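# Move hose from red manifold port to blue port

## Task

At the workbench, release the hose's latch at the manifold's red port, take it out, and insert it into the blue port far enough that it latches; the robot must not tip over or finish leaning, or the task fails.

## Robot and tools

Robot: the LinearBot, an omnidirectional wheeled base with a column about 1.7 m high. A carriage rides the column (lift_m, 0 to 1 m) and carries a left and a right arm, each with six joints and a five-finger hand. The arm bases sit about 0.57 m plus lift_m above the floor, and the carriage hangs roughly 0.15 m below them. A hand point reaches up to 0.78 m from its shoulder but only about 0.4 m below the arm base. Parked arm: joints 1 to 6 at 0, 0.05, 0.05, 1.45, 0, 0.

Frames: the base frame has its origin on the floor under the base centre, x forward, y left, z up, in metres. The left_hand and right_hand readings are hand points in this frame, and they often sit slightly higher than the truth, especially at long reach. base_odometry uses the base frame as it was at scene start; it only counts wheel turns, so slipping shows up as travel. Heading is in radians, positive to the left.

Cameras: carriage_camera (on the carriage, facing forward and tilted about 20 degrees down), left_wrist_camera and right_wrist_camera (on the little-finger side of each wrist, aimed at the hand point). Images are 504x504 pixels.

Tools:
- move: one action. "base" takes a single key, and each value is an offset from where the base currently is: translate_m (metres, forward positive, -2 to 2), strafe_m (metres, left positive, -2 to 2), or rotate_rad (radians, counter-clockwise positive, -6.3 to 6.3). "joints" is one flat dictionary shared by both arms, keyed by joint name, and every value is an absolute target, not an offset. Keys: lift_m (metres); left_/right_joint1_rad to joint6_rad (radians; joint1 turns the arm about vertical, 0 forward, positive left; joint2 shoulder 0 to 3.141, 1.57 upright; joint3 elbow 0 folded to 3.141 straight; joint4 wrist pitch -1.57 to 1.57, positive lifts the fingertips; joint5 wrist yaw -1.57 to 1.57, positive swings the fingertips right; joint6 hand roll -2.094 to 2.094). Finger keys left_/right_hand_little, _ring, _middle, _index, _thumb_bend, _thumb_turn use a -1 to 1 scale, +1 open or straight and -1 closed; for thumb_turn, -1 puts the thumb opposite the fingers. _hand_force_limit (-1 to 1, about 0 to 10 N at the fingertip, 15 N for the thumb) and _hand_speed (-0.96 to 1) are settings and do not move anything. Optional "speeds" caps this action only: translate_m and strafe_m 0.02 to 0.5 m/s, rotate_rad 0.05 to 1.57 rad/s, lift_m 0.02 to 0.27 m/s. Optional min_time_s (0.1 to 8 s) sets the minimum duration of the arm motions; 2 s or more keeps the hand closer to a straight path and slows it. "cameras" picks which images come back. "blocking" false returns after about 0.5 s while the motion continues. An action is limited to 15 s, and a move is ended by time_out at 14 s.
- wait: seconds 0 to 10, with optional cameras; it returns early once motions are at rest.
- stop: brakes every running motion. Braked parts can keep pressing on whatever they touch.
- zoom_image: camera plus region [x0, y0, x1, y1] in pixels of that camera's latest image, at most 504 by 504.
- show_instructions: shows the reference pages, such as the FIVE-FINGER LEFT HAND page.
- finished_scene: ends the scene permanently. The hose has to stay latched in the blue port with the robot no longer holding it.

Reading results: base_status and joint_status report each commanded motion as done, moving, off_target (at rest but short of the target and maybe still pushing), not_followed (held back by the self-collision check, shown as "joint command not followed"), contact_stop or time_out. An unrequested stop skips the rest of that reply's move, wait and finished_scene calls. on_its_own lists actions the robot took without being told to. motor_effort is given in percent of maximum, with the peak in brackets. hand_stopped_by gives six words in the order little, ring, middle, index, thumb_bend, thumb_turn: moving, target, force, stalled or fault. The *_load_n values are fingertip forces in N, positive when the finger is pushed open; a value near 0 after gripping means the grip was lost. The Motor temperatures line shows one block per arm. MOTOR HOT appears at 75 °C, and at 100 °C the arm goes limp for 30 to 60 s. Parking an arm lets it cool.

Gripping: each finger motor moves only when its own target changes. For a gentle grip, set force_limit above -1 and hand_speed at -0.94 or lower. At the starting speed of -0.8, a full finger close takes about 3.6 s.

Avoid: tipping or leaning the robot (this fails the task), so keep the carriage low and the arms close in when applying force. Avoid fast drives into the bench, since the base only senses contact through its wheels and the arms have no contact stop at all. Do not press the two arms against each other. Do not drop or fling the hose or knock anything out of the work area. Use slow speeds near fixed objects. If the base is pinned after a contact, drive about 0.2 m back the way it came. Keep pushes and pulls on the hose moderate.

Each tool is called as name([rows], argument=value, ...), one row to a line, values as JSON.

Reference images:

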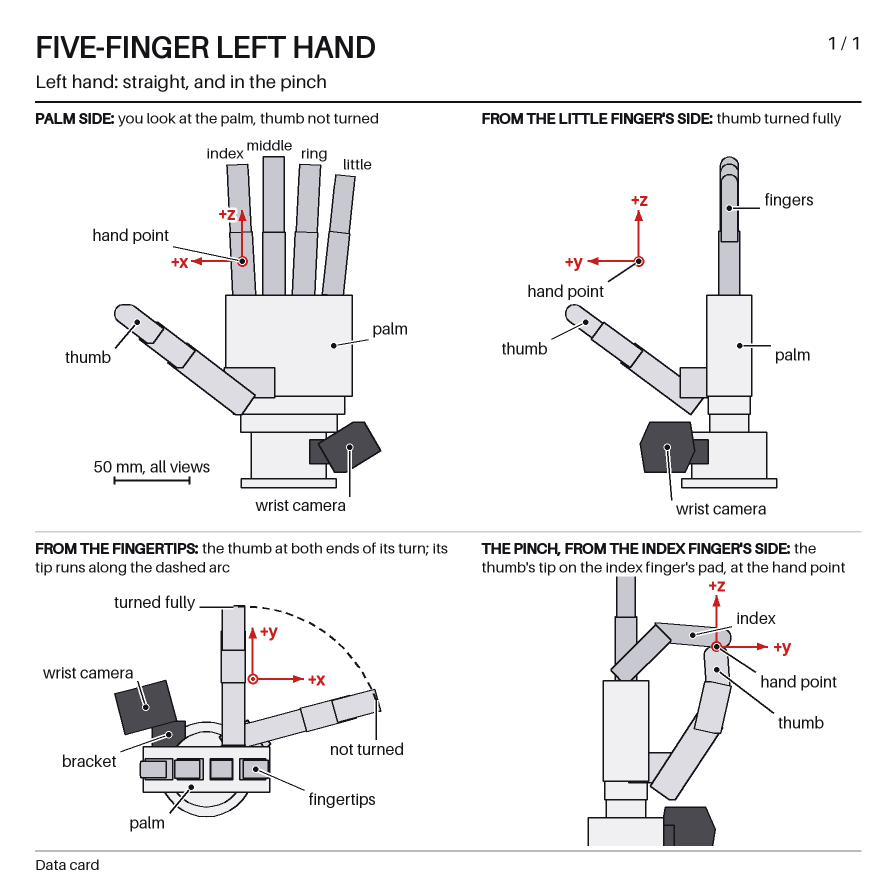

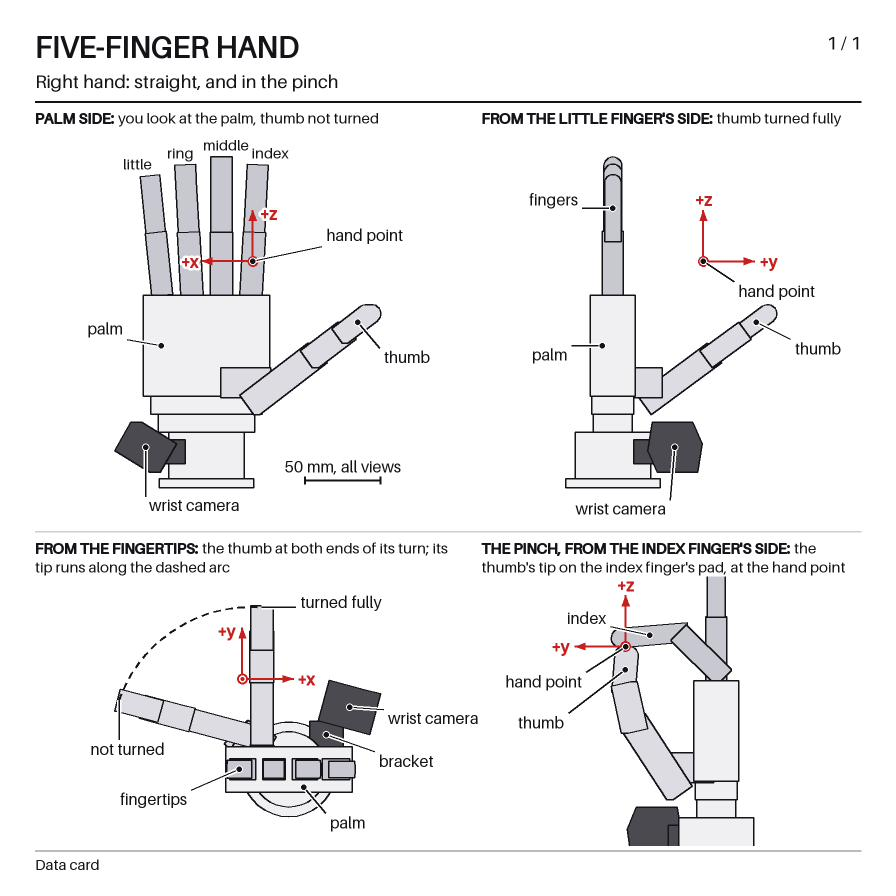

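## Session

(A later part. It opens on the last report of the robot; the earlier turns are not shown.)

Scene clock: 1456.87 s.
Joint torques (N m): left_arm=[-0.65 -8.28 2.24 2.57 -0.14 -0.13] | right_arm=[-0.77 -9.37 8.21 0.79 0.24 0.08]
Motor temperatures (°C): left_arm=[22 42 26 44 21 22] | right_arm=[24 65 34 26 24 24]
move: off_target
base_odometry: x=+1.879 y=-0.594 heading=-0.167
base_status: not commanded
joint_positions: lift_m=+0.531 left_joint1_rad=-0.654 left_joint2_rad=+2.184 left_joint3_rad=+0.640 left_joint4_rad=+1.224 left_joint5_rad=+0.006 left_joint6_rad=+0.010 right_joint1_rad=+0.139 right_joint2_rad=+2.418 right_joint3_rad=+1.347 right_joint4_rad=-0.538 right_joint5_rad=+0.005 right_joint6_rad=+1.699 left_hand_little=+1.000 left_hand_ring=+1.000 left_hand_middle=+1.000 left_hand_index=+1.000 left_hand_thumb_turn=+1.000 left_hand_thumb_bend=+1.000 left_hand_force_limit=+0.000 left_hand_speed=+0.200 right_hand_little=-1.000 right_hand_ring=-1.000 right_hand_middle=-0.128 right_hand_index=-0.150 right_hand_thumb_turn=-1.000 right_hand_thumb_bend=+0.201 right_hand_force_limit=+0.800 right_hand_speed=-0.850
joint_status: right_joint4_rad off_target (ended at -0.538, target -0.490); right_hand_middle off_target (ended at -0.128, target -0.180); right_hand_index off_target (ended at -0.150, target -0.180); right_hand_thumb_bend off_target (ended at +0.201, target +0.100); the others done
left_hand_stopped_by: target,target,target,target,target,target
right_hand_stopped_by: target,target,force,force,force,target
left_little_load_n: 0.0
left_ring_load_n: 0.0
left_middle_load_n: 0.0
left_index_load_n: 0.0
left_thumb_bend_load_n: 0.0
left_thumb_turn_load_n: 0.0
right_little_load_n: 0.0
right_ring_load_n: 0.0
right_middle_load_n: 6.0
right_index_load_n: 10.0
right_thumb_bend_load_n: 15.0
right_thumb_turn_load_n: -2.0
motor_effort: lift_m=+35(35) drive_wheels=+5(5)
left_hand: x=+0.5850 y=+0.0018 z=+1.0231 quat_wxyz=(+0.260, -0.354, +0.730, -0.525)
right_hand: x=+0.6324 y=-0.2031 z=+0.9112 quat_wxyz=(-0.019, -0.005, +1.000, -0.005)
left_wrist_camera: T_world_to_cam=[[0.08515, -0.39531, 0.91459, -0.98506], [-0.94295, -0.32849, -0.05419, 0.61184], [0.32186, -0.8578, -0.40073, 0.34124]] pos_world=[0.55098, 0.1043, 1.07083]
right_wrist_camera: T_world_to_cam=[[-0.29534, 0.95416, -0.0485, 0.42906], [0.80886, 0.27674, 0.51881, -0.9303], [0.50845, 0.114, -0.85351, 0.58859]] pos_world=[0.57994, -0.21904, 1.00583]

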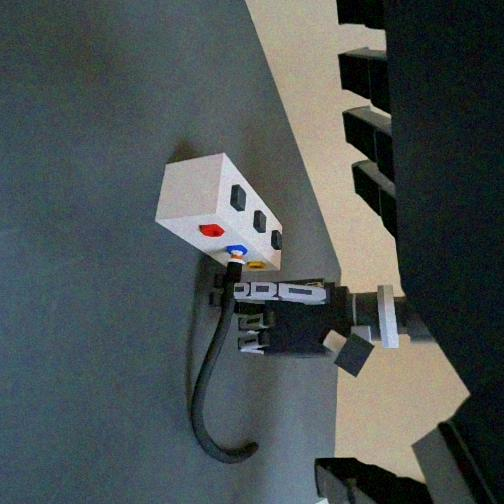

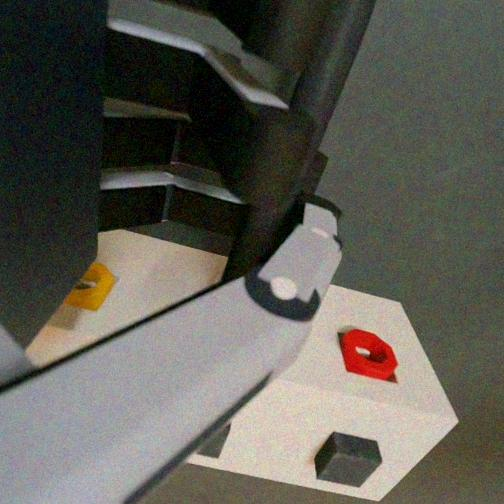

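move(joints={"right_joint4_rad": -0.43}, min_time_s=1.5, cameras=["left_wrist_camera","right_wrist_camera"])

zoom_image(camera="left_wrist_camera", region=[190, 220, 290, 320])

Scene clock: 1466.40 s.
Joint torques (N m): left_arm=[-0.66 -8.17 2.19 2.57 -0.14 -0.1] | right_arm=[-0.79 -9.69 8.25 1.32 0.24 0.17]
Motor temperatures (°C): left_arm=[22 42 26 44 21 22] | right_arm=[24 65 34 26 24 24]
move: off_target
base_odometry: x=+1.879 y=-0.594 heading=-0.167
base_status: not commanded
joint_positions: lift_m=+0.531 left_joint1_rad=-0.654 left_joint2_rad=+2.184 left_joint3_rad=+0.640 left_joint4_rad=+1.224 left_joint5_rad=+0.006 left_joint6_rad=+0.010 right_joint1_rad=+0.139 right_joint2_rad=+2.422 right_joint3_rad=+1.347 right_joint4_rad=-0.528 right_joint5_rad=+0.005 right_joint6_rad=+1.690 left_hand_little=+1.000 left_hand_ring=+1.000 left_hand_middle=+1.000 left_hand_index=+1.000 left_hand_thumb_turn=+1.000 left_hand_thumb_bend=+1.000 left_hand_force_limit=+0.000 left_hand_speed=+0.200 right_hand_little=-1.000 right_hand_ring=-1.000 right_hand_middle=-0.128 right_hand_index=-0.150 right_hand_thumb_turn=-1.000 right_hand_thumb_bend=+0.201 right_hand_force_limit=+0.800 right_hand_speed=-0.850
joint_status: right_joint4_rad off_target (ended at -0.528, target -0.430)
left_hand_stopped_by: target,target,target,target,target,target
right_hand_stopped_by: target,target,force,force,force,target
left_little_load_n: 0.0
left_ring_load_n: 0.0
left_middle_load_n: 0.0
left_index_load_n: 0.0
left_thumb_bend_load_n: 0.0
left_thumb_turn_load_n: 0.0
right_little_load_n: 0.0
right_ring_load_n: 0.0
right_middle_load_n: 5.0
right_index_load_n: 6.5
right_thumb_bend_load_n: 11.5
right_thumb_turn_load_n: -2.0
motor_effort: lift_m=+35(35) drive_wheels=+4(5)
left_hand: x=+0.5850 y=+0.0018 z=+1.0231 quat_wxyz=(+0.260, -0.354, +0.730, -0.525)
right_hand: x=+0.6336 y=-0.2026 z=+0.9100 quat_wxyz=(-0.015, -0.010, +1.000, -0.004)
left_wrist_camera: T_world_to_cam=[[0.08515, -0.39531, 0.91459, -0.98506], [-0.94295, -0.32849, -0.05419, 0.61184], [0.32186, -0.8578, -0.40073, 0.34124]] pos_world=[0.55098, 0.1043, 1.07083]
right_wrist_camera: T_world_to_cam=[[-0.30305, 0.9517, -0.04929, 0.43399], [0.80321, 0.28292, 0.52422, -0.93078], [0.51285, 0.11928, -0.85015, 0.58214]] pos_world=[0.58058, -0.21913, 1.00423]

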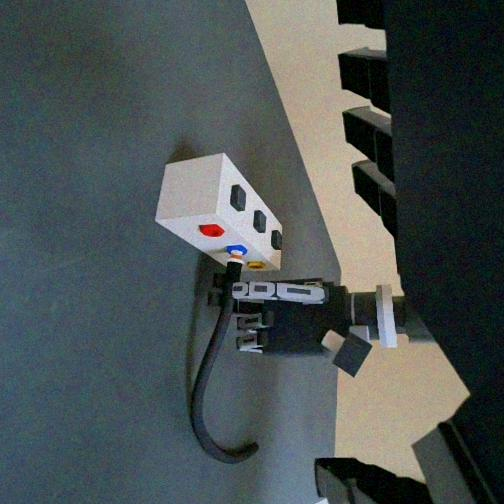

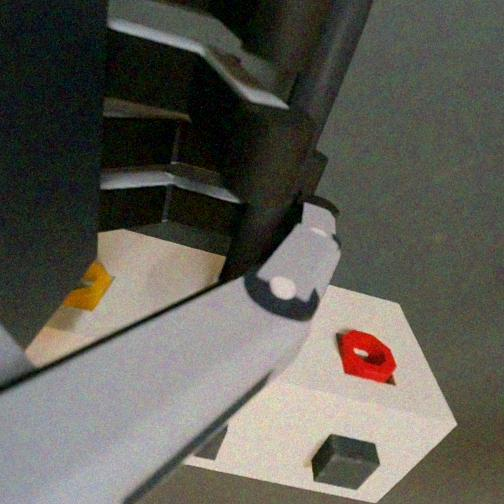

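Scaled by 5.040.

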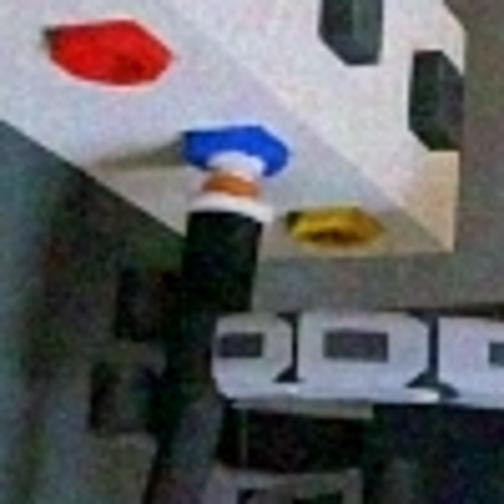

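move(joints={"lift_m": 0.5375}, speeds={"lift_m": 0.02}, cameras=["left_wrist_camera","right_wrist_camera"])

zoom_image(camera="left_wrist_camera", region=[190, 220, 290, 320])

Scene clock: 1475.53 s.
Joint torques (N m): left_arm=[-0.59 -8.24 2.18 2.52 -0.15 -0.12] | right_arm=[-0.81 -10.54 8.2 1.21 0.24 0.18]
Motor temperatures (°C): left_arm=[22 42 26 44 21 22] | right_arm=[24 63 34 26 24 24]
move: done
base_odometry: x=+1.879 y=-0.594 heading=-0.167
base_status: not commanded
joint_positions: lift_m=+0.537 left_joint1_rad=-0.654 left_joint2_rad=+2.184 left_joint3_rad=+0.640 left_joint4_rad=+1.224 left_joint5_rad=+0.006 left_joint6_rad=+0.010 right_joint1_rad=+0.139 right_joint2_rad=+2.432 right_joint3_rad=+1.347 right_joint4_rad=-0.519 right_joint5_rad=+0.006 right_joint6_rad=+1.690 left_hand_little=+1.000 left_hand_ring=+1.000 left_hand_middle=+1.000 left_hand_index=+1.000 left_hand_thumb_turn=+1.000 left_hand_thumb_bend=+1.000 left_hand_force_limit=+0.000 left_hand_speed=+0.200 right_hand_little=-1.000 right_hand_ring=-1.000 right_hand_middle=-0.128 right_hand_index=-0.150 right_hand_thumb_turn=-1.000 right_hand_thumb_bend=+0.201 right_hand_force_limit=+0.800 right_hand_speed=-0.850
joint_status: all done
left_hand_stopped_by: target,target,target,target,target,target
right_hand_stopped_by: target,target,force,force,force,target
left_little_load_n: 0.0
left_ring_load_n: 0.0
left_middle_load_n: 0.0
left_index_load_n: 0.0
left_thumb_bend_load_n: 0.0
left_thumb_turn_load_n: 0.0
right_little_load_n: 0.0
right_ring_load_n: 0.0
right_middle_load_n: 3.5
right_index_load_n: 8.5
right_thumb_bend_load_n: 10.0
right_thumb_turn_load_n: -0.5
motor_effort: lift_m=+36(38) drive_wheels=+4(5)
left_hand: x=+0.5851 y=+0.0017 z=+1.0292 quat_wxyz=(+0.260, -0.354, +0.730, -0.525)
right_hand: x=+0.6331 y=-0.2028 z=+0.9120 quat_wxyz=(-0.016, -0.010, +1.000, -0.005)
left_wrist_camera: T_world_to_cam=[[0.08487, -0.39509, 0.91472, -0.99059], [-0.94291, -0.32857, -0.05443, 0.61238], [0.32205, -0.85788, -0.40042, 0.34313]] pos_world=[0.55098, 0.1042, 1.07683]
right_wrist_camera: T_world_to_cam=[[-0.30312, 0.95165, -0.04987, 0.43471], [0.80375, 0.28343, 0.52313, -0.93064], [0.51197, 0.11848, -0.85079, 0.58499]] pos_world=[0.58028, -0.21924, 1.00623]

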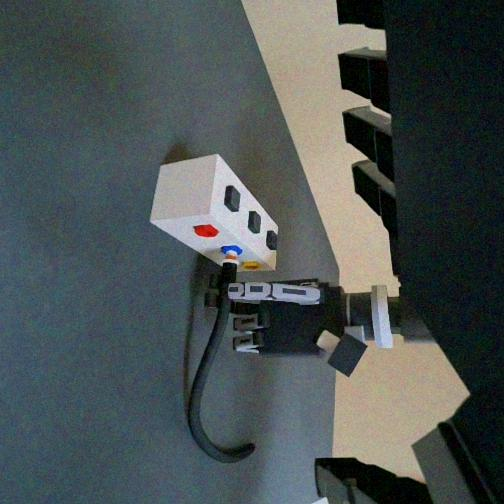

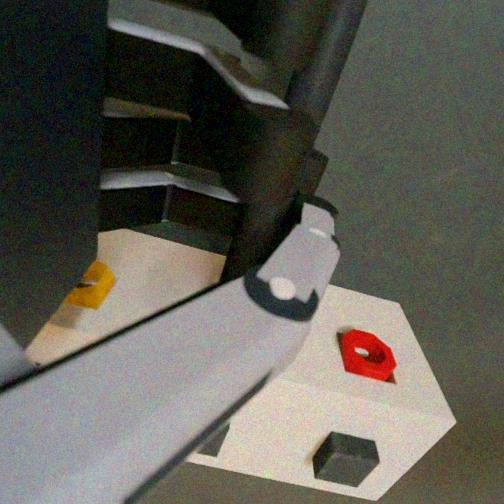

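Scaled by 5.040.

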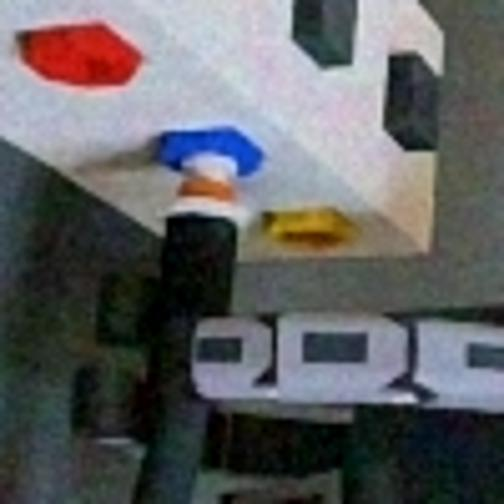

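move(joints={"right_joint2_rad": 2.44, "right_joint3_rad": 1.426, "right_joint4_rad": -0.42, "right_hand_force_limit": 1.0, "right_hand_thumb_bend": 0.08, "right_hand_index": -0.2, "right_hand_middle": -0.2, "lift_m": 0.5395}, speeds={"lift_m": 0.02}, min_time_s=2, cameras=["left_wrist_camera","right_wrist_camera"])

zoom_image(camera="left_wrist_camera", region=[190, 220, 290, 320])

Scene clock: 1491.07 s.
Joint torques (N m): left_arm=[-0.66 -8.28 2.24 2.56 -0.14 -0.11] | right_arm=[-0.81 -10.5 10.62 1.36 0.28 0.32]
Motor temperatures (°C): left_arm=[22 42 26 44 21 22] | right_arm=[24 62 35 27 24 24]
move: off_target
base_odometry: x=+1.879 y=-0.594 heading=-0.167
base_status: not commanded
joint_positions: lift_m=+0.539 left_joint1_rad=-0.654 left_joint2_rad=+2.184 left_joint3_rad=+0.640 left_joint4_rad=+1.224 left_joint5_rad=+0.006 left_joint6_rad=+0.010 right_joint1_rad=+0.139 right_joint2_rad=+2.453 right_joint3_rad=+1.368 right_joint4_rad=-0.524 right_joint5_rad=+0.001 right_joint6_rad=+1.678 left_hand_little=+1.000 left_hand_ring=+1.000 left_hand_middle=+1.000 left_hand_index=+1.000 left_hand_thumb_turn=+1.000 left_hand_thumb_bend=+1.000 left_hand_force_limit=+0.000 left_hand_speed=+0.200 right_hand_little=-1.000 right_hand_ring=-1.000 right_hand_middle=-0.200 right_hand_index=-0.199 right_hand_thumb_turn=-1.000 right_hand_thumb_bend=+0.088 right_hand_force_limit=+1.000 right_hand_speed=-0.850
joint_status: right_joint3_rad off_target (ended at +1.368, target +1.426); right_joint4_rad off_target (ended at -0.524, target -0.420); the others done
left_hand_stopped_by: target,target,target,target,target,target
right_hand_stopped_by: target,target,target,target,target,target
left_little_load_n: 0.5
left_ring_load_n: -0.5
left_middle_load_n: 0.0
left_index_load_n: 0.0
left_thumb_bend_load_n: 0.0
left_thumb_turn_load_n: 0.0
right_little_load_n: 0.0
right_ring_load_n: 0.0
right_middle_load_n: 1.0
right_index_load_n: 2.5
right_thumb_bend_load_n: 6.5
right_thumb_turn_load_n: -2.0
motor_effort: lift_m=+36(38) drive_wheels=+5(5)
left_hand: x=+0.5850 y=+0.0018 z=+1.0310 quat_wxyz=(+0.260, -0.354, +0.730, -0.525)
right_hand: x=+0.6345 y=-0.2013 z=+0.9100 quat_wxyz=(-0.019, -0.016, +1.000, -0.003)
left_wrist_camera: T_world_to_cam=[[0.08515, -0.39531, 0.91459, -0.99238], [-0.94295, -0.32849, -0.05419, 0.61227], [0.32186, -0.8578, -0.40073, 0.34445]] pos_world=[0.55098, 0.1043, 1.07883]
right_wrist_camera: T_world_to_cam=[[-0.31479, 0.94812, -0.04437, 0.43526], [0.80323, 0.29101, 0.51974, -0.92622], [0.50569, 0.12797, -0.85317, 0.59053]] pos_world=[0.58236, -0.21871, 1.00453]

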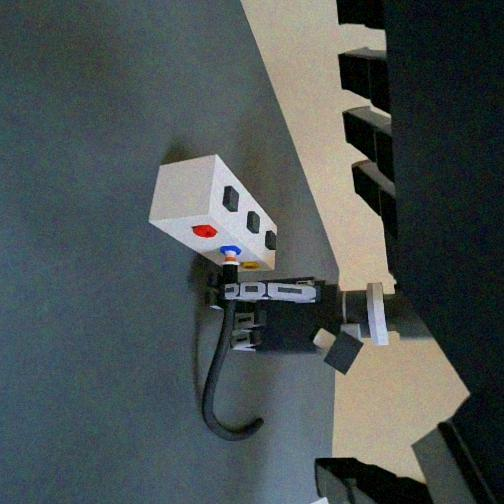

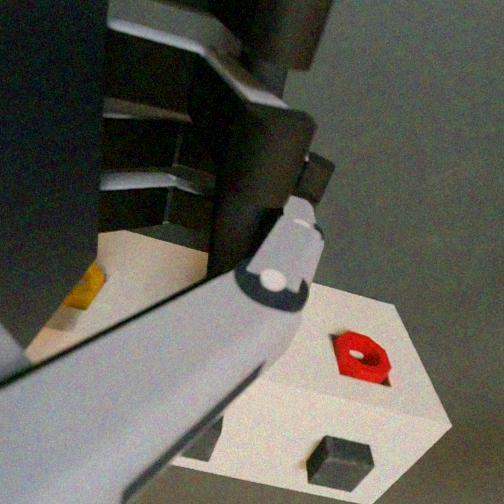

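Scaled by 5.040.

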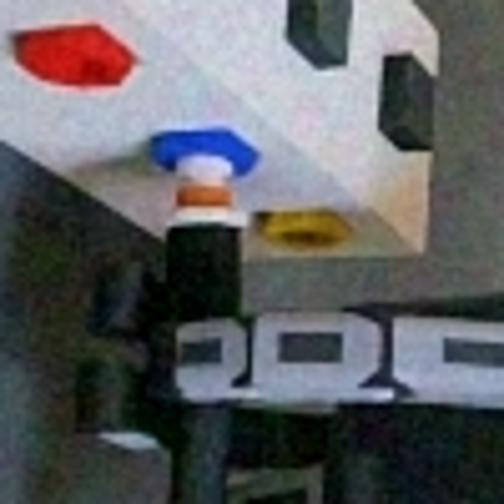

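move(joints={"right_joint2_rad": 2.44, "right_joint3_rad": 1.365, "right_joint4_rad": -0.52}, min_time_s=1)

move(joints={"right_hand_thumb_bend": 0.45, "right_hand_index": 0.05, "right_hand_middle": 0.05, "right_hand_speed": -0.6})

move(joints={"lift_m": 0.5345, "right_joint2_rad": 2.353, "right_joint3_rad": 1.272, "right_joint4_rad": -0.449, "right_joint6_rad": 1.719}, speeds={"lift_m": 0.02}, min_time_s=2, cameras=["left_wrist_camera","right_wrist_camera"])

zoom_image(camera="left_wrist_camera", region=[190, 220, 290, 320])

Scene clock: 1524.00 s.
Joint torques (N m): left_arm=[-0.68 -8.14 2.26 2.56 -0.11 -0.09] | right_arm=[-0.76 -10.45 4.44 0.38 0.27 0.32]
Motor temperatures (°C): left_arm=[22 42 26 44 21 22] | right_arm=[24 66 39 27 24 24]
move: done
base_odometry: x=+1.879 y=-0.594 heading=-0.167
base_status: not commanded
joint_positions: lift_m=+0.539 left_joint1_rad=-0.654 left_joint2_rad=+2.184 left_joint3_rad=+0.640 left_joint4_rad=+1.224 left_joint5_rad=+0.006 left_joint6_rad=+0.010 right_joint1_rad=+0.139 right_joint2_rad=+2.453 right_joint3_rad=+1.368 right_joint4_rad=-0.529 right_joint5_rad=+0.001 right_joint6_rad=+1.678 left_hand_little=+1.000 left_hand_ring=+1.000 left_hand_middle=+1.000 left_hand_index=+1.000 left_hand_thumb_turn=+1.000 left_hand_thumb_bend=+1.000 left_hand_force_limit=+0.000 left_hand_speed=+0.200 right_hand_little=-1.000 right_hand_ring=-1.000 right_hand_middle=-0.200 right_hand_index=-0.199 right_hand_thumb_turn=-1.000 right_hand_thumb_bend=+0.088 right_hand_force_limit=+1.000 right_hand_speed=-0.850
joint_status: all done
left_hand_stopped_by: target,target,target,target,target,target
right_hand_stopped_by: target,target,target,target,target,target
left_little_load_n: 0.0
left_ring_load_n: 0.0
left_middle_load_n: 0.0
left_index_load_n: 0.0
left_thumb_bend_load_n: 0.0
left_thumb_turn_load_n: 0.0
right_little_load_n: 0.0
right_ring_load_n: 0.0
right_middle_load_n: 1.0
right_index_load_n: 2.5
right_thumb_bend_load_n: 6.5
right_thumb_turn_load_n: -1.5
motor_effort: lift_m=+36(36) drive_wheels=+4(5)
left_hand: x=+0.5850 y=+0.0018 z=+1.0310 quat_wxyz=(+0.260, -0.354, +0.730, -0.525)
right_hand: x=+0.6331 y=-0.2015 z=+0.9098 quat_wxyz=(-0.021, -0.016, +1.000, -0.003)
pictures: none

Scene clock: 1525.13 s.
Joint torques (N m): left_arm=[-0.69 -8.25 2.18 2.54 -0.16 -0.11] | right_arm=[-0.65 -10.47 4.45 0.38 0.28 0.15]
Motor temperatures (°C): left_arm=[22 42 26 44 21 22] | right_arm=[24 66 39 27 24 24]
move: done
base_odometry: x=+1.879 y=-0.594 heading=-0.167
base_status: not commanded
joint_positions: lift_m=+0.539 left_joint1_rad=-0.654 left_joint2_rad=+2.184 left_joint3_rad=+0.640 left_joint4_rad=+1.224 left_joint5_rad=+0.006 left_joint6_rad=+0.010 right_joint1_rad=+0.137 right_joint2_rad=+2.453 right_joint3_rad=+1.368 right_joint4_rad=-0.529 right_joint5_rad=+0.001 right_joint6_rad=+1.693 left_hand_little=+1.000 left_hand_ring=+1.000 left_hand_middle=+1.000 left_hand_index=+1.000 left_hand_thumb_turn=+1.000 left_hand_thumb_bend=+1.000 left_hand_force_limit=+0.000 left_hand_speed=+0.200 right_hand_little=-1.000 right_hand_ring=-1.000 right_hand_middle=+0.050 right_hand_index=+0.050 right_hand_thumb_turn=-1.000 right_hand_thumb_bend=+0.450 right_hand_force_limit=+1.000 right_hand_speed=-0.600
joint_status: all done
left_hand_stopped_by: target,target,target,target,target,target
right_hand_stopped_by: target,target,target,target,target,target
left_little_load_n: 0.0
left_ring_load_n: 0.0
left_middle_load_n: 0.0
left_index_load_n: 0.0
left_thumb_bend_load_n: 0.0
left_thumb_turn_load_n: 0.0
right_little_load_n: 0.0
right_ring_load_n: 0.0
right_middle_load_n: 0.0
right_index_load_n: 0.0
right_thumb_bend_load_n: -0.5
right_thumb_turn_load_n: 0.0
motor_effort: lift_m=+36(36) drive_wheels=+5(5)
left_hand: x=+0.5850 y=+0.0018 z=+1.0310 quat_wxyz=(+0.260, -0.354, +0.730, -0.525)
right_hand: x=+0.6342 y=-0.2026 z=+0.9098 quat_wxyz=(-0.021, -0.007, +1.000, -0.003)
pictures: none

Scene clock: 1527.43 s.
Joint torques (N m): left_arm=[-0.65 -8.32 2.3 2.57 -0.13 -0.11] | right_arm=[-0.64 -12.25 3.73 0.55 0.27 0.15]
Motor temperatures (°C): left_arm=[22 42 26 44 21 22] | right_arm=[24 67 38 27 24 24]
move: done
base_odometry: x=+1.879 y=-0.594 heading=-0.167
base_status: not commanded
joint_positions: lift_m=+0.535 left_joint1_rad=-0.654 left_joint2_rad=+2.184 left_joint3_rad=+0.639 left_joint4_rad=+1.222 left_joint5_rad=+0.006 left_joint6_rad=+0.010 right_joint1_rad=+0.137 right_joint2_rad=+2.392 right_joint3_rad=+1.282 right_joint4_rad=-0.464 right_joint5_rad=+0.001 right_joint6_rad=+1.711 left_hand_little=+1.000 left_hand_ring=+1.000 left_hand_middle=+1.000 left_hand_index=+1.000 left_hand_thumb_turn=+1.000 left_hand_thumb_bend=+1.000 left_hand_force_limit=+0.000 left_hand_speed=+0.200 right_hand_little=-1.000 right_hand_ring=-1.000 right_hand_middle=+0.050 right_hand_index=+0.050 right_hand_thumb_turn=-1.000 right_hand_thumb_bend=+0.450 right_hand_force_limit=+1.000 right_hand_speed=-0.600
joint_status: all done
left_hand_stopped_by: target,target,target,target,target,target
right_hand_stopped_by: target,target,target,target,target,target
left_little_load_n: 0.0
left_ring_load_n: 0.0
left_middle_load_n: 0.0
left_index_load_n: 0.0
left_thumb_bend_load_n: 0.5
left_thumb_turn_load_n: 0.0
right_little_load_n: 0.0
right_ring_load_n: 0.0
right_middle_load_n: 0.0
right_index_load_n: 0.0
right_thumb_bend_load_n: 0.0
right_thumb_turn_load_n: 0.0
motor_effort: lift_m=+25(26) drive_wheels=+4(5)
left_hand: x=+0.5847 y=+0.0020 z=+1.0264 quat_wxyz=(+0.259, -0.354, +0.730, -0.524)
right_hand: x=+0.6308 y=-0.2038 z=+0.9151 quat_wxyz=(-0.001, +0.002, +1.000, -0.001)
left_wrist_camera: T_world_to_cam=[[0.08677, -0.39658, 0.91389, -0.98816], [-0.94305, -0.32839, -0.05297, 0.61055], [0.32112, -0.85725, -0.40249, 0.34516]] pos_world=[0.55068, 0.1045, 1.07433]
right_wrist_camera: T_world_to_cam=[[-0.28001, 0.95867, -0.05047, 0.42255], [0.79417, 0.26086, 0.54886, -0.95229], [0.53934, 0.11361, -0.83439, 0.55565]] pos_world=[0.57491, -0.2198, 1.00763]

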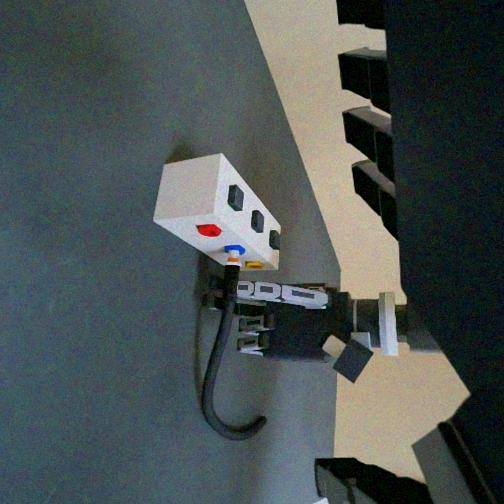

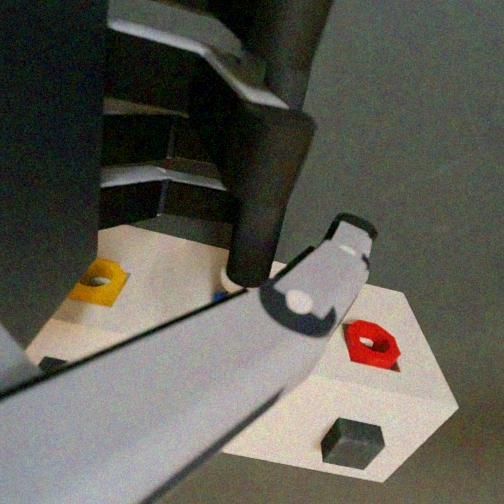

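Scaled by 5.040.

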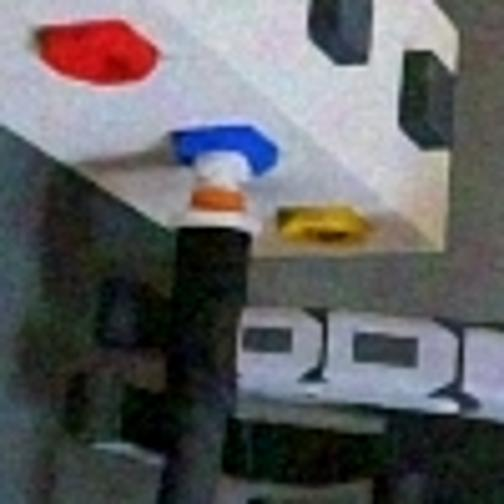

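move(joints={"right_joint1_rad": 0.148, "right_joint2_rad": 2.342, "right_joint3_rad": 1.25, "right_joint4_rad": -0.436}, min_time_s=1.5)

move(joints={"right_joint2_rad": 2.378, "right_hand_speed": -0.85, "right_hand_force_limit": 0.3, "right_hand_thumb_bend": 0.1, "right_hand_index": -0.1, "right_hand_middle": -0.12}, cameras=["left_wrist_camera","right_wrist_camera"])

zoom_image(camera="left_wrist_camera", region=[190, 220, 290, 320])

Scene clock: 1544.60 s.
Joint torques (N m): left_arm=[-0.68 -8.27 2.35 2.56 -0.11 -0.12] | right_arm=[0.54 -12.14 3.66 0.54 0.28 0.15]
Motor temperatures (°C): left_arm=[22 42 26 44 21 22] | right_arm=[24 68 37 27 24 24]
move: done
base_odometry: x=+1.879 y=-0.594 heading=-0.167
base_status: not commanded
joint_positions: lift_m=+0.535 left_joint1_rad=-0.654 left_joint2_rad=+2.184 left_joint3_rad=+0.639 left_joint4_rad=+1.222 left_joint5_rad=+0.006 left_joint6_rad=+0.010 right_joint1_rad=+0.141 right_joint2_rad=+2.381 right_joint3_rad=+1.261 right_joint4_rad=-0.451 right_joint5_rad=+0.001 right_joint6_rad=+1.711 left_hand_little=+1.000 left_hand_ring=+1.000 left_hand_middle=+1.000 left_hand_index=+1.000 left_hand_thumb_turn=+1.000 left_hand_thumb_bend=+1.000 left_hand_force_limit=+0.000 left_hand_speed=+0.200 right_hand_little=-1.000 right_hand_ring=-1.000 right_hand_middle=+0.050 right_hand_index=+0.050 right_hand_thumb_turn=-1.000 right_hand_thumb_bend=+0.450 right_hand_force_limit=+1.000 right_hand_speed=-0.600
joint_status: all done
left_hand_stopped_by: target,target,target,target,target,target
right_hand_stopped_by: target,target,target,target,target,target
left_little_load_n: 0.0
left_ring_load_n: 0.0
left_middle_load_n: 0.0
left_index_load_n: 0.0
left_thumb_bend_load_n: 0.0
left_thumb_turn_load_n: -0.5
right_little_load_n: 0.0
right_ring_load_n: 0.0
right_middle_load_n: 0.0
right_index_load_n: 0.0
right_thumb_bend_load_n: 0.0
right_thumb_turn_load_n: 0.0
motor_effort: lift_m=+25(25) drive_wheels=+5(5)
left_hand: x=+0.5847 y=+0.0020 z=+1.0264 quat_wxyz=(+0.259, -0.354, +0.730, -0.524)
right_hand: x=+0.6269 y=-0.2026 z=+0.9156 quat_wxyz=(+0.000, +0.000, +1.000, -0.001)
pictures: none

Scene clock: 1546.70 s.
Joint torques (N m): left_arm=[-0.65 -8.25 2.32 2.57 -0.13 -0.13] | right_arm=[0.54 -9.29 3.66 0.54 0.26 0.15]
Motor temperatures (°C): left_arm=[22 42 26 44 21 22] | right_arm=[24 67 36 27 24 24]
move: done
base_odometry: x=+1.879 y=-0.594 heading=-0.167
base_status: not commanded
joint_positions: lift_m=+0.535 left_joint1_rad=-0.654 left_joint2_rad=+2.184 left_joint3_rad=+0.639 left_joint4_rad=+1.222 left_joint5_rad=+0.006 left_joint6_rad=+0.010 right_joint1_rad=+0.141 right_joint2_rad=+2.381 right_joint3_rad=+1.261 right_joint4_rad=-0.451 right_joint5_rad=+0.003 right_joint6_rad=+1.711 left_hand_little=+1.000 left_hand_ring=+1.000 left_hand_middle=+1.000 left_hand_index=+1.000 left_hand_thumb_turn=+1.000 left_hand_thumb_bend=+1.000 left_hand_force_limit=+0.000 left_hand_speed=+0.200 right_hand_little=-1.000 right_hand_ring=-1.000 right_hand_middle=-0.120 right_hand_index=-0.100 right_hand_thumb_turn=-1.000 right_hand_thumb_bend=+0.101 right_hand_force_limit=+0.300 right_hand_speed=-0.850
joint_status: all done
left_hand_stopped_by: target,target,target,target,target,target
right_hand_stopped_by: target,target,target,target,target,target
left_little_load_n: 0.0
left_ring_load_n: 0.0
left_middle_load_n: 0.0
left_index_load_n: 0.0
left_thumb_bend_load_n: 0.0
left_thumb_turn_load_n: -0.5
right_little_load_n: 0.0
right_ring_load_n: 0.0
right_middle_load_n: 0.5
right_index_load_n: 2.0
right_thumb_bend_load_n: 1.5
right_thumb_turn_load_n: 0.0
motor_effort: lift_m=+25(25) drive_wheels=+5(5)
left_hand: x=+0.5847 y=+0.0020 z=+1.0264 quat_wxyz=(+0.259, -0.354, +0.730, -0.524)
right_hand: x=+0.6269 y=-0.2031 z=+0.9154 quat_wxyz=(+0.000, +0.000, +1.000, -0.002)
left_wrist_camera: T_world_to_cam=[[0.08677, -0.39658, 0.91389, -0.98816], [-0.94305, -0.32839, -0.05297, 0.61055], [0.32112, -0.85725, -0.40249, 0.34516]] pos_world=[0.55068, 0.1045, 1.07433]
right_wrist_camera: T_world_to_cam=[[-0.28361, 0.95747, -0.05303, 0.42513], [0.79194, 0.26504, 0.55007, -0.94842], [0.54073, 0.11401, -0.83343, 0.55636]] pos_world=[0.57082, -0.21911, 1.00794]

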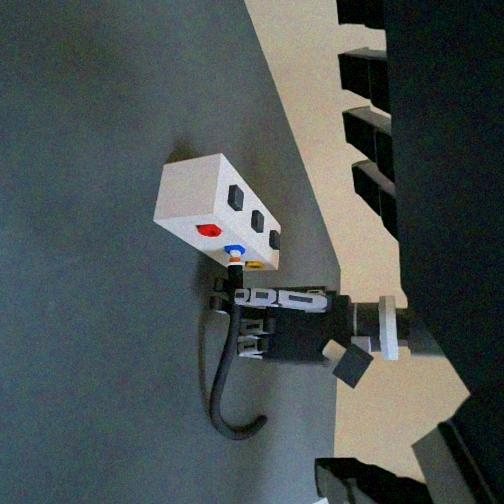

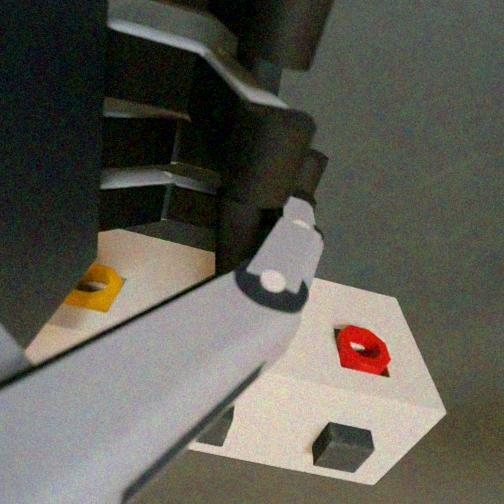

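Scaled by 5.040.

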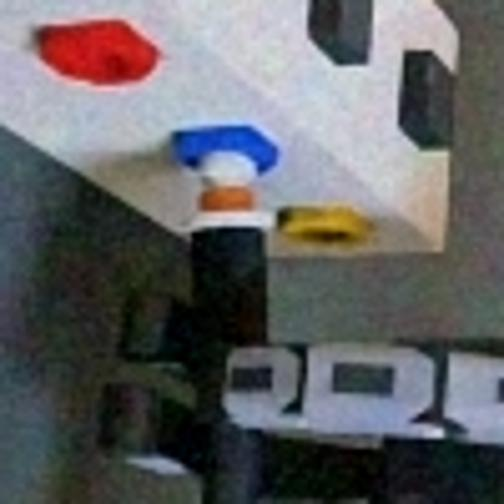

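move(joints={"right_hand_force_limit": 0.5, "right_hand_thumb_bend": -0.02, "right_hand_index": -0.1, "right_hand_middle": -0.13}, cameras=["left_wrist_camera","right_wrist_camera"])

zoom_image(camera="left_wrist_camera", region=[190, 220, 290, 320])

zoom_image(camera="right_wrist_camera", region=[170, 100, 420, 350])

Scene clock: 1558.17 s.
Joint torques (N m): left_arm=[-0.64 -8.18 2.15 2.57 -0.11 -0.08] | right_arm=[-0.1 -9.25 3.89 0.53 0.26 0.15]
Motor temperatures (°C): left_arm=[22 43 26 44 21 22] | right_arm=[24 65 36 26 24 24]
move: off_target
base_odometry: x=+1.879 y=-0.594 heading=-0.167
base_status: not commanded
joint_positions: lift_m=+0.535 left_joint1_rad=-0.654 left_joint2_rad=+2.184 left_joint3_rad=+0.639 left_joint4_rad=+1.222 left_joint5_rad=+0.006 left_joint6_rad=+0.010 right_joint1_rad=+0.149 right_joint2_rad=+2.381 right_joint3_rad=+1.258 right_joint4_rad=-0.451 right_joint5_rad=+0.003 right_joint6_rad=+1.711 left_hand_little=+1.000 left_hand_ring=+1.000 left_hand_middle=+1.000 left_hand_index=+1.000 left_hand_thumb_turn=+1.000 left_hand_thumb_bend=+1.000 left_hand_force_limit=+0.000 left_hand_speed=+0.200 right_hand_little=-1.000 right_hand_ring=-1.000 right_hand_middle=-0.129 right_hand_index=-0.100 right_hand_thumb_turn=-1.000 right_hand_thumb_bend=+0.017 right_hand_force_limit=+0.500 right_hand_speed=-0.850
joint_status: right_hand_thumb_bend off_target (ended at +0.017, target -0.020); the others done
left_hand_stopped_by: target,target,target,target,target,target
right_hand_stopped_by: target,target,target,target,force,target
left_little_load_n: -0.5
left_ring_load_n: 0.0
left_middle_load_n: 0.0
left_index_load_n: -0.5
left_thumb_bend_load_n: 0.0
left_thumb_turn_load_n: -0.5
right_little_load_n: 0.0
right_ring_load_n: 0.0
right_middle_load_n: 3.5
right_index_load_n: 2.5
right_thumb_bend_load_n: 10.5
right_thumb_turn_load_n: 1.0
motor_effort: lift_m=+25(25) drive_wheels=+5(5)
left_hand: x=+0.5847 y=+0.0020 z=+1.0264 quat_wxyz=(+0.259, -0.354, +0.730, -0.524)
right_hand: x=+0.6251 y=-0.1999 z=+0.9150 quat_wxyz=(-0.001, -0.004, +1.000, -0.001)
left_wrist_camera: T_world_to_cam=[[0.08677, -0.39658, 0.91389, -0.98816], [-0.94305, -0.32839, -0.05297, 0.61055], [0.32112, -0.85725, -0.40249, 0.34516]] pos_world=[0.55068, 0.1045, 1.07433]
right_wrist_camera: T_world_to_cam=[[-0.29141, 0.95519, -0.05195, 0.42496], [0.79089, 0.27112, 0.54863, -0.94441], [0.53812, 0.11879, -0.83445, 0.56016]] pos_world=[0.56932, -0.2164, 1.00764]

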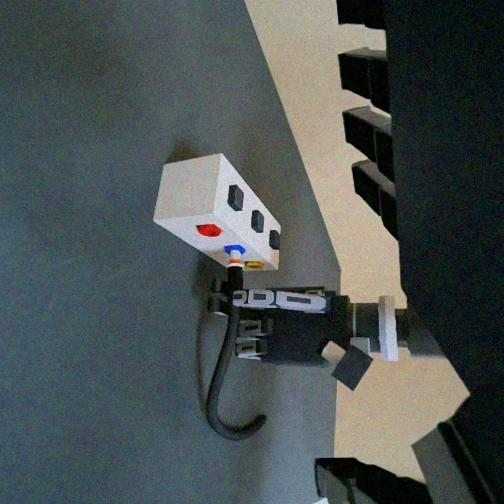

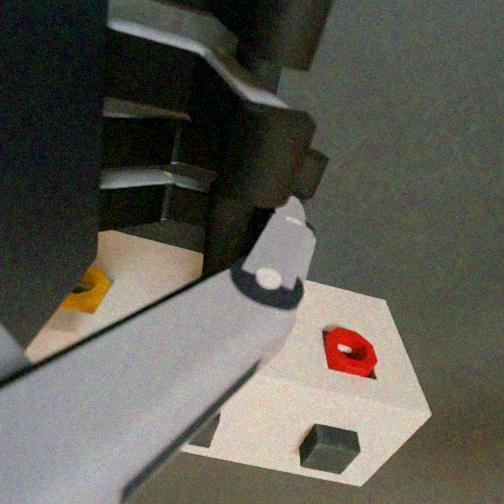

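Scaled by 5.040.

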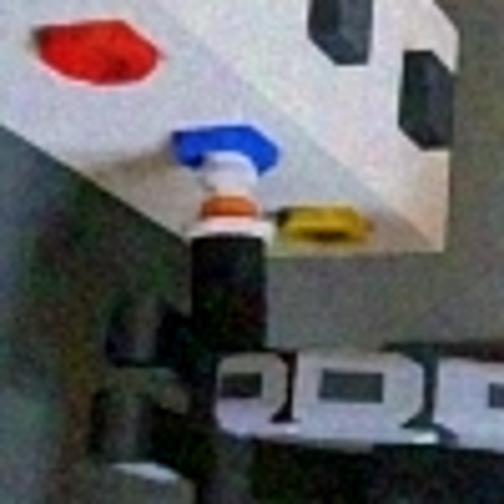

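Scaled by 2.016.

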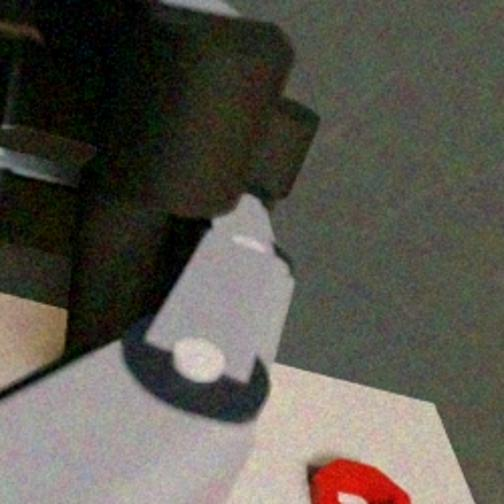

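move(joints={"right_hand_thumb_bend": 0.45, "right_hand_index": 0.07, "right_hand_middle": 0.07, "right_hand_speed": -0.6})

move(joints={"right_joint1_rad": 0.12, "right_joint2_rad": 2.389, "right_joint3_rad": 1.307, "right_joint4_rad": -0.475, "right_joint6_rad": 1.692}, min_time_s=1.5, cameras=["left_wrist_camera","right_wrist_camera"])

zoom_image(camera="left_wrist_camera", region=[190, 220, 290, 320])

zoom_image(camera="right_wrist_camera", region=[170, 100, 420, 350])

Scene clock: 1568.77 s.
Joint torques (N m): left_arm=[-0.8 -8.34 2.29 2.58 -0.13 -0.12] | right_arm=[-0.13 -9.25 3.89 0.54 0.27 0.15]
Motor temperatures (°C): left_arm=[22 43 26 44 21 22] | right_arm=[24 64 35 26 24 24]
move: done
base_odometry: x=+1.879 y=-0.594 heading=-0.167
base_status: not commanded
joint_positions: lift_m=+0.535 left_joint1_rad=-0.654 left_joint2_rad=+2.184 left_joint3_rad=+0.639 left_joint4_rad=+1.222 left_joint5_rad=+0.006 left_joint6_rad=+0.010 right_joint1_rad=+0.149 right_joint2_rad=+2.381 right_joint3_rad=+1.258 right_joint4_rad=-0.450 right_joint5_rad=+0.003 right_joint6_rad=+1.712 left_hand_little=+1.000 left_hand_ring=+1.000 left_hand_middle=+1.000 left_hand_index=+1.000 left_hand_thumb_turn=+1.000 left_hand_thumb_bend=+1.000 left_hand_force_limit=+0.000 left_hand_speed=+0.200 right_hand_little=-1.000 right_hand_ring=-1.000 right_hand_middle=+0.070 right_hand_index=+0.070 right_hand_thumb_turn=-1.000 right_hand_thumb_bend=+0.450 right_hand_force_limit=+0.500 right_hand_speed=-0.600
joint_status: all done
left_hand_stopped_by: target,target,target,target,target,target
right_hand_stopped_by: target,target,target,target,target,target
left_little_load_n: 0.0
left_ring_load_n: 0.0
left_middle_load_n: 0.0
left_index_load_n: 0.0
left_thumb_bend_load_n: 0.0
left_thumb_turn_load_n: 0.0
right_little_load_n: 0.0
right_ring_load_n: 0.0
right_middle_load_n: 0.0
right_index_load_n: 0.0
right_thumb_bend_load_n: 0.0
right_thumb_turn_load_n: 0.0
motor_effort: lift_m=+25(25) drive_wheels=+5(5)
left_hand: x=+0.5847 y=+0.0020 z=+1.0264 quat_wxyz=(+0.259, -0.354, +0.730, -0.524)
right_hand: x=+0.6254 y=-0.1998 z=+0.9151 quat_wxyz=(-0.001, -0.004, +1.000, -0.001)
pictures: none

Scene clock: 1570.57 s.
Joint torques (N m): left_arm=[-0.65 -8.32 2.19 2.55 -0.14 -0.13] | right_arm=[-0.65 -8.61 7.39 0.29 0.26 -0.05]
Motor temperatures (°C): left_arm=[22 43 26 44 21 22] | right_arm=[24 63 35 26 24 24]
move: done
base_odometry: x=+1.879 y=-0.594 heading=-0.167
base_status: not commanded
joint_positions: lift_m=+0.535 left_joint1_rad=-0.654 left_joint2_rad=+2.184 left_joint3_rad=+0.639 left_joint4_rad=+1.222 left_joint5_rad=+0.006 left_joint6_rad=+0.010 right_joint1_rad=+0.128 right_joint2_rad=+2.382 right_joint3_rad=+1.282 right_joint4_rad=-0.463 right_joint5_rad=+0.003 right_joint6_rad=+1.700 left_hand_little=+1.000 left_hand_ring=+1.000 left_hand_middle=+1.000 left_hand_index=+1.000 left_hand_thumb_turn=+1.000 left_hand_thumb_bend=+1.000 left_hand_force_limit=+0.000 left_hand_speed=+0.200 right_hand_little=-1.000 right_hand_ring=-1.000 right_hand_middle=+0.070 right_hand_index=+0.070 right_hand_thumb_turn=-1.000 right_hand_thumb_bend=+0.450 right_hand_force_limit=+0.500 right_hand_speed=-0.600
joint_status: all done
left_hand_stopped_by: target,target,target,target,target,target
right_hand_stopped_by: target,target,target,target,target,target
left_little_load_n: 0.0
left_ring_load_n: 0.0
left_middle_load_n: 0.0
left_index_load_n: 0.0
left_thumb_bend_load_n: 0.0
left_thumb_turn_load_n: 0.0
right_little_load_n: 0.0
right_ring_load_n: 0.0
right_middle_load_n: 0.0
right_index_load_n: 0.0
right_thumb_bend_load_n: 0.0
right_thumb_turn_load_n: 0.0
motor_effort: lift_m=+25(25) drive_wheels=+4(5)
left_hand: x=+0.5847 y=+0.0020 z=+1.0264 quat_wxyz=(+0.259, -0.354, +0.730, -0.524)
right_hand: x=+0.6339 y=-0.2071 z=+0.9187 quat_wxyz=(+0.004, +0.001, +1.000, -0.001)
left_wrist_camera: T_world_to_cam=[[0.08677, -0.39658, 0.91389, -0.98816], [-0.94305, -0.32839, -0.05297, 0.61055], [0.32112, -0.85725, -0.40249, 0.34516]] pos_world=[0.55068, 0.1045, 1.07433]
right_wrist_camera: T_world_to_cam=[[-0.28093, 0.95823, -0.05353, 0.43], [0.78803, 0.26215, 0.55704, -0.95922], [0.5478, 0.1143, -0.82876, 0.54696]] pos_world=[0.57706, -0.2231, 1.01064]

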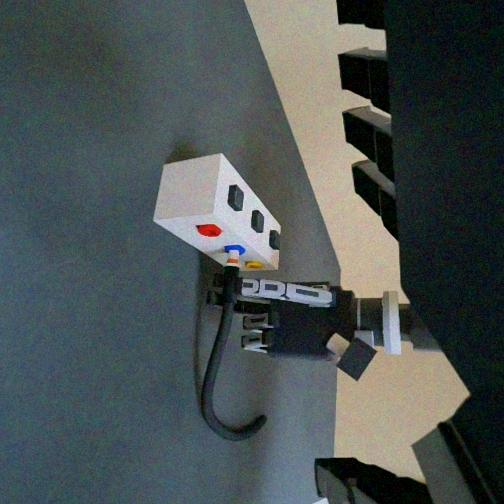

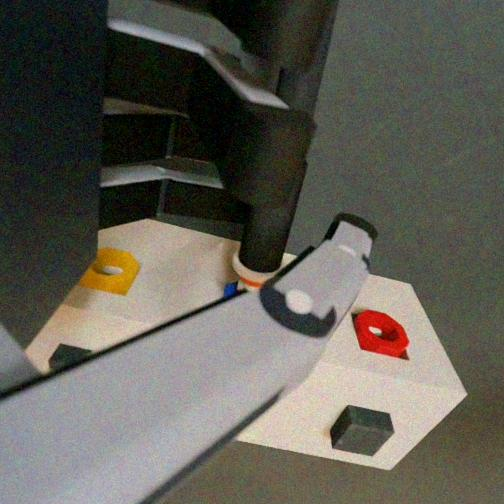

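Scaled by 5.040.

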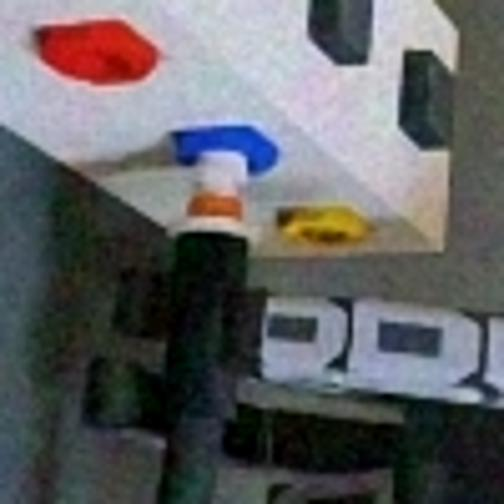

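Scaled by 2.016.

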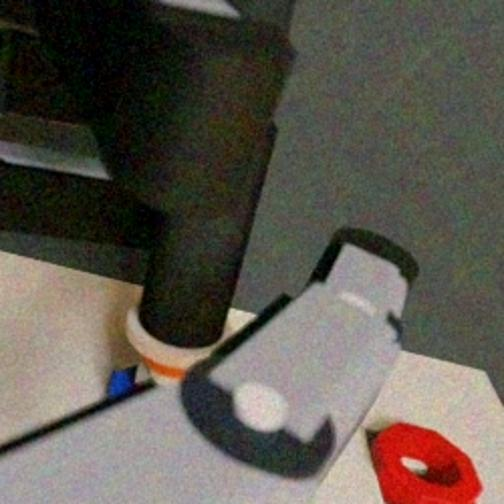

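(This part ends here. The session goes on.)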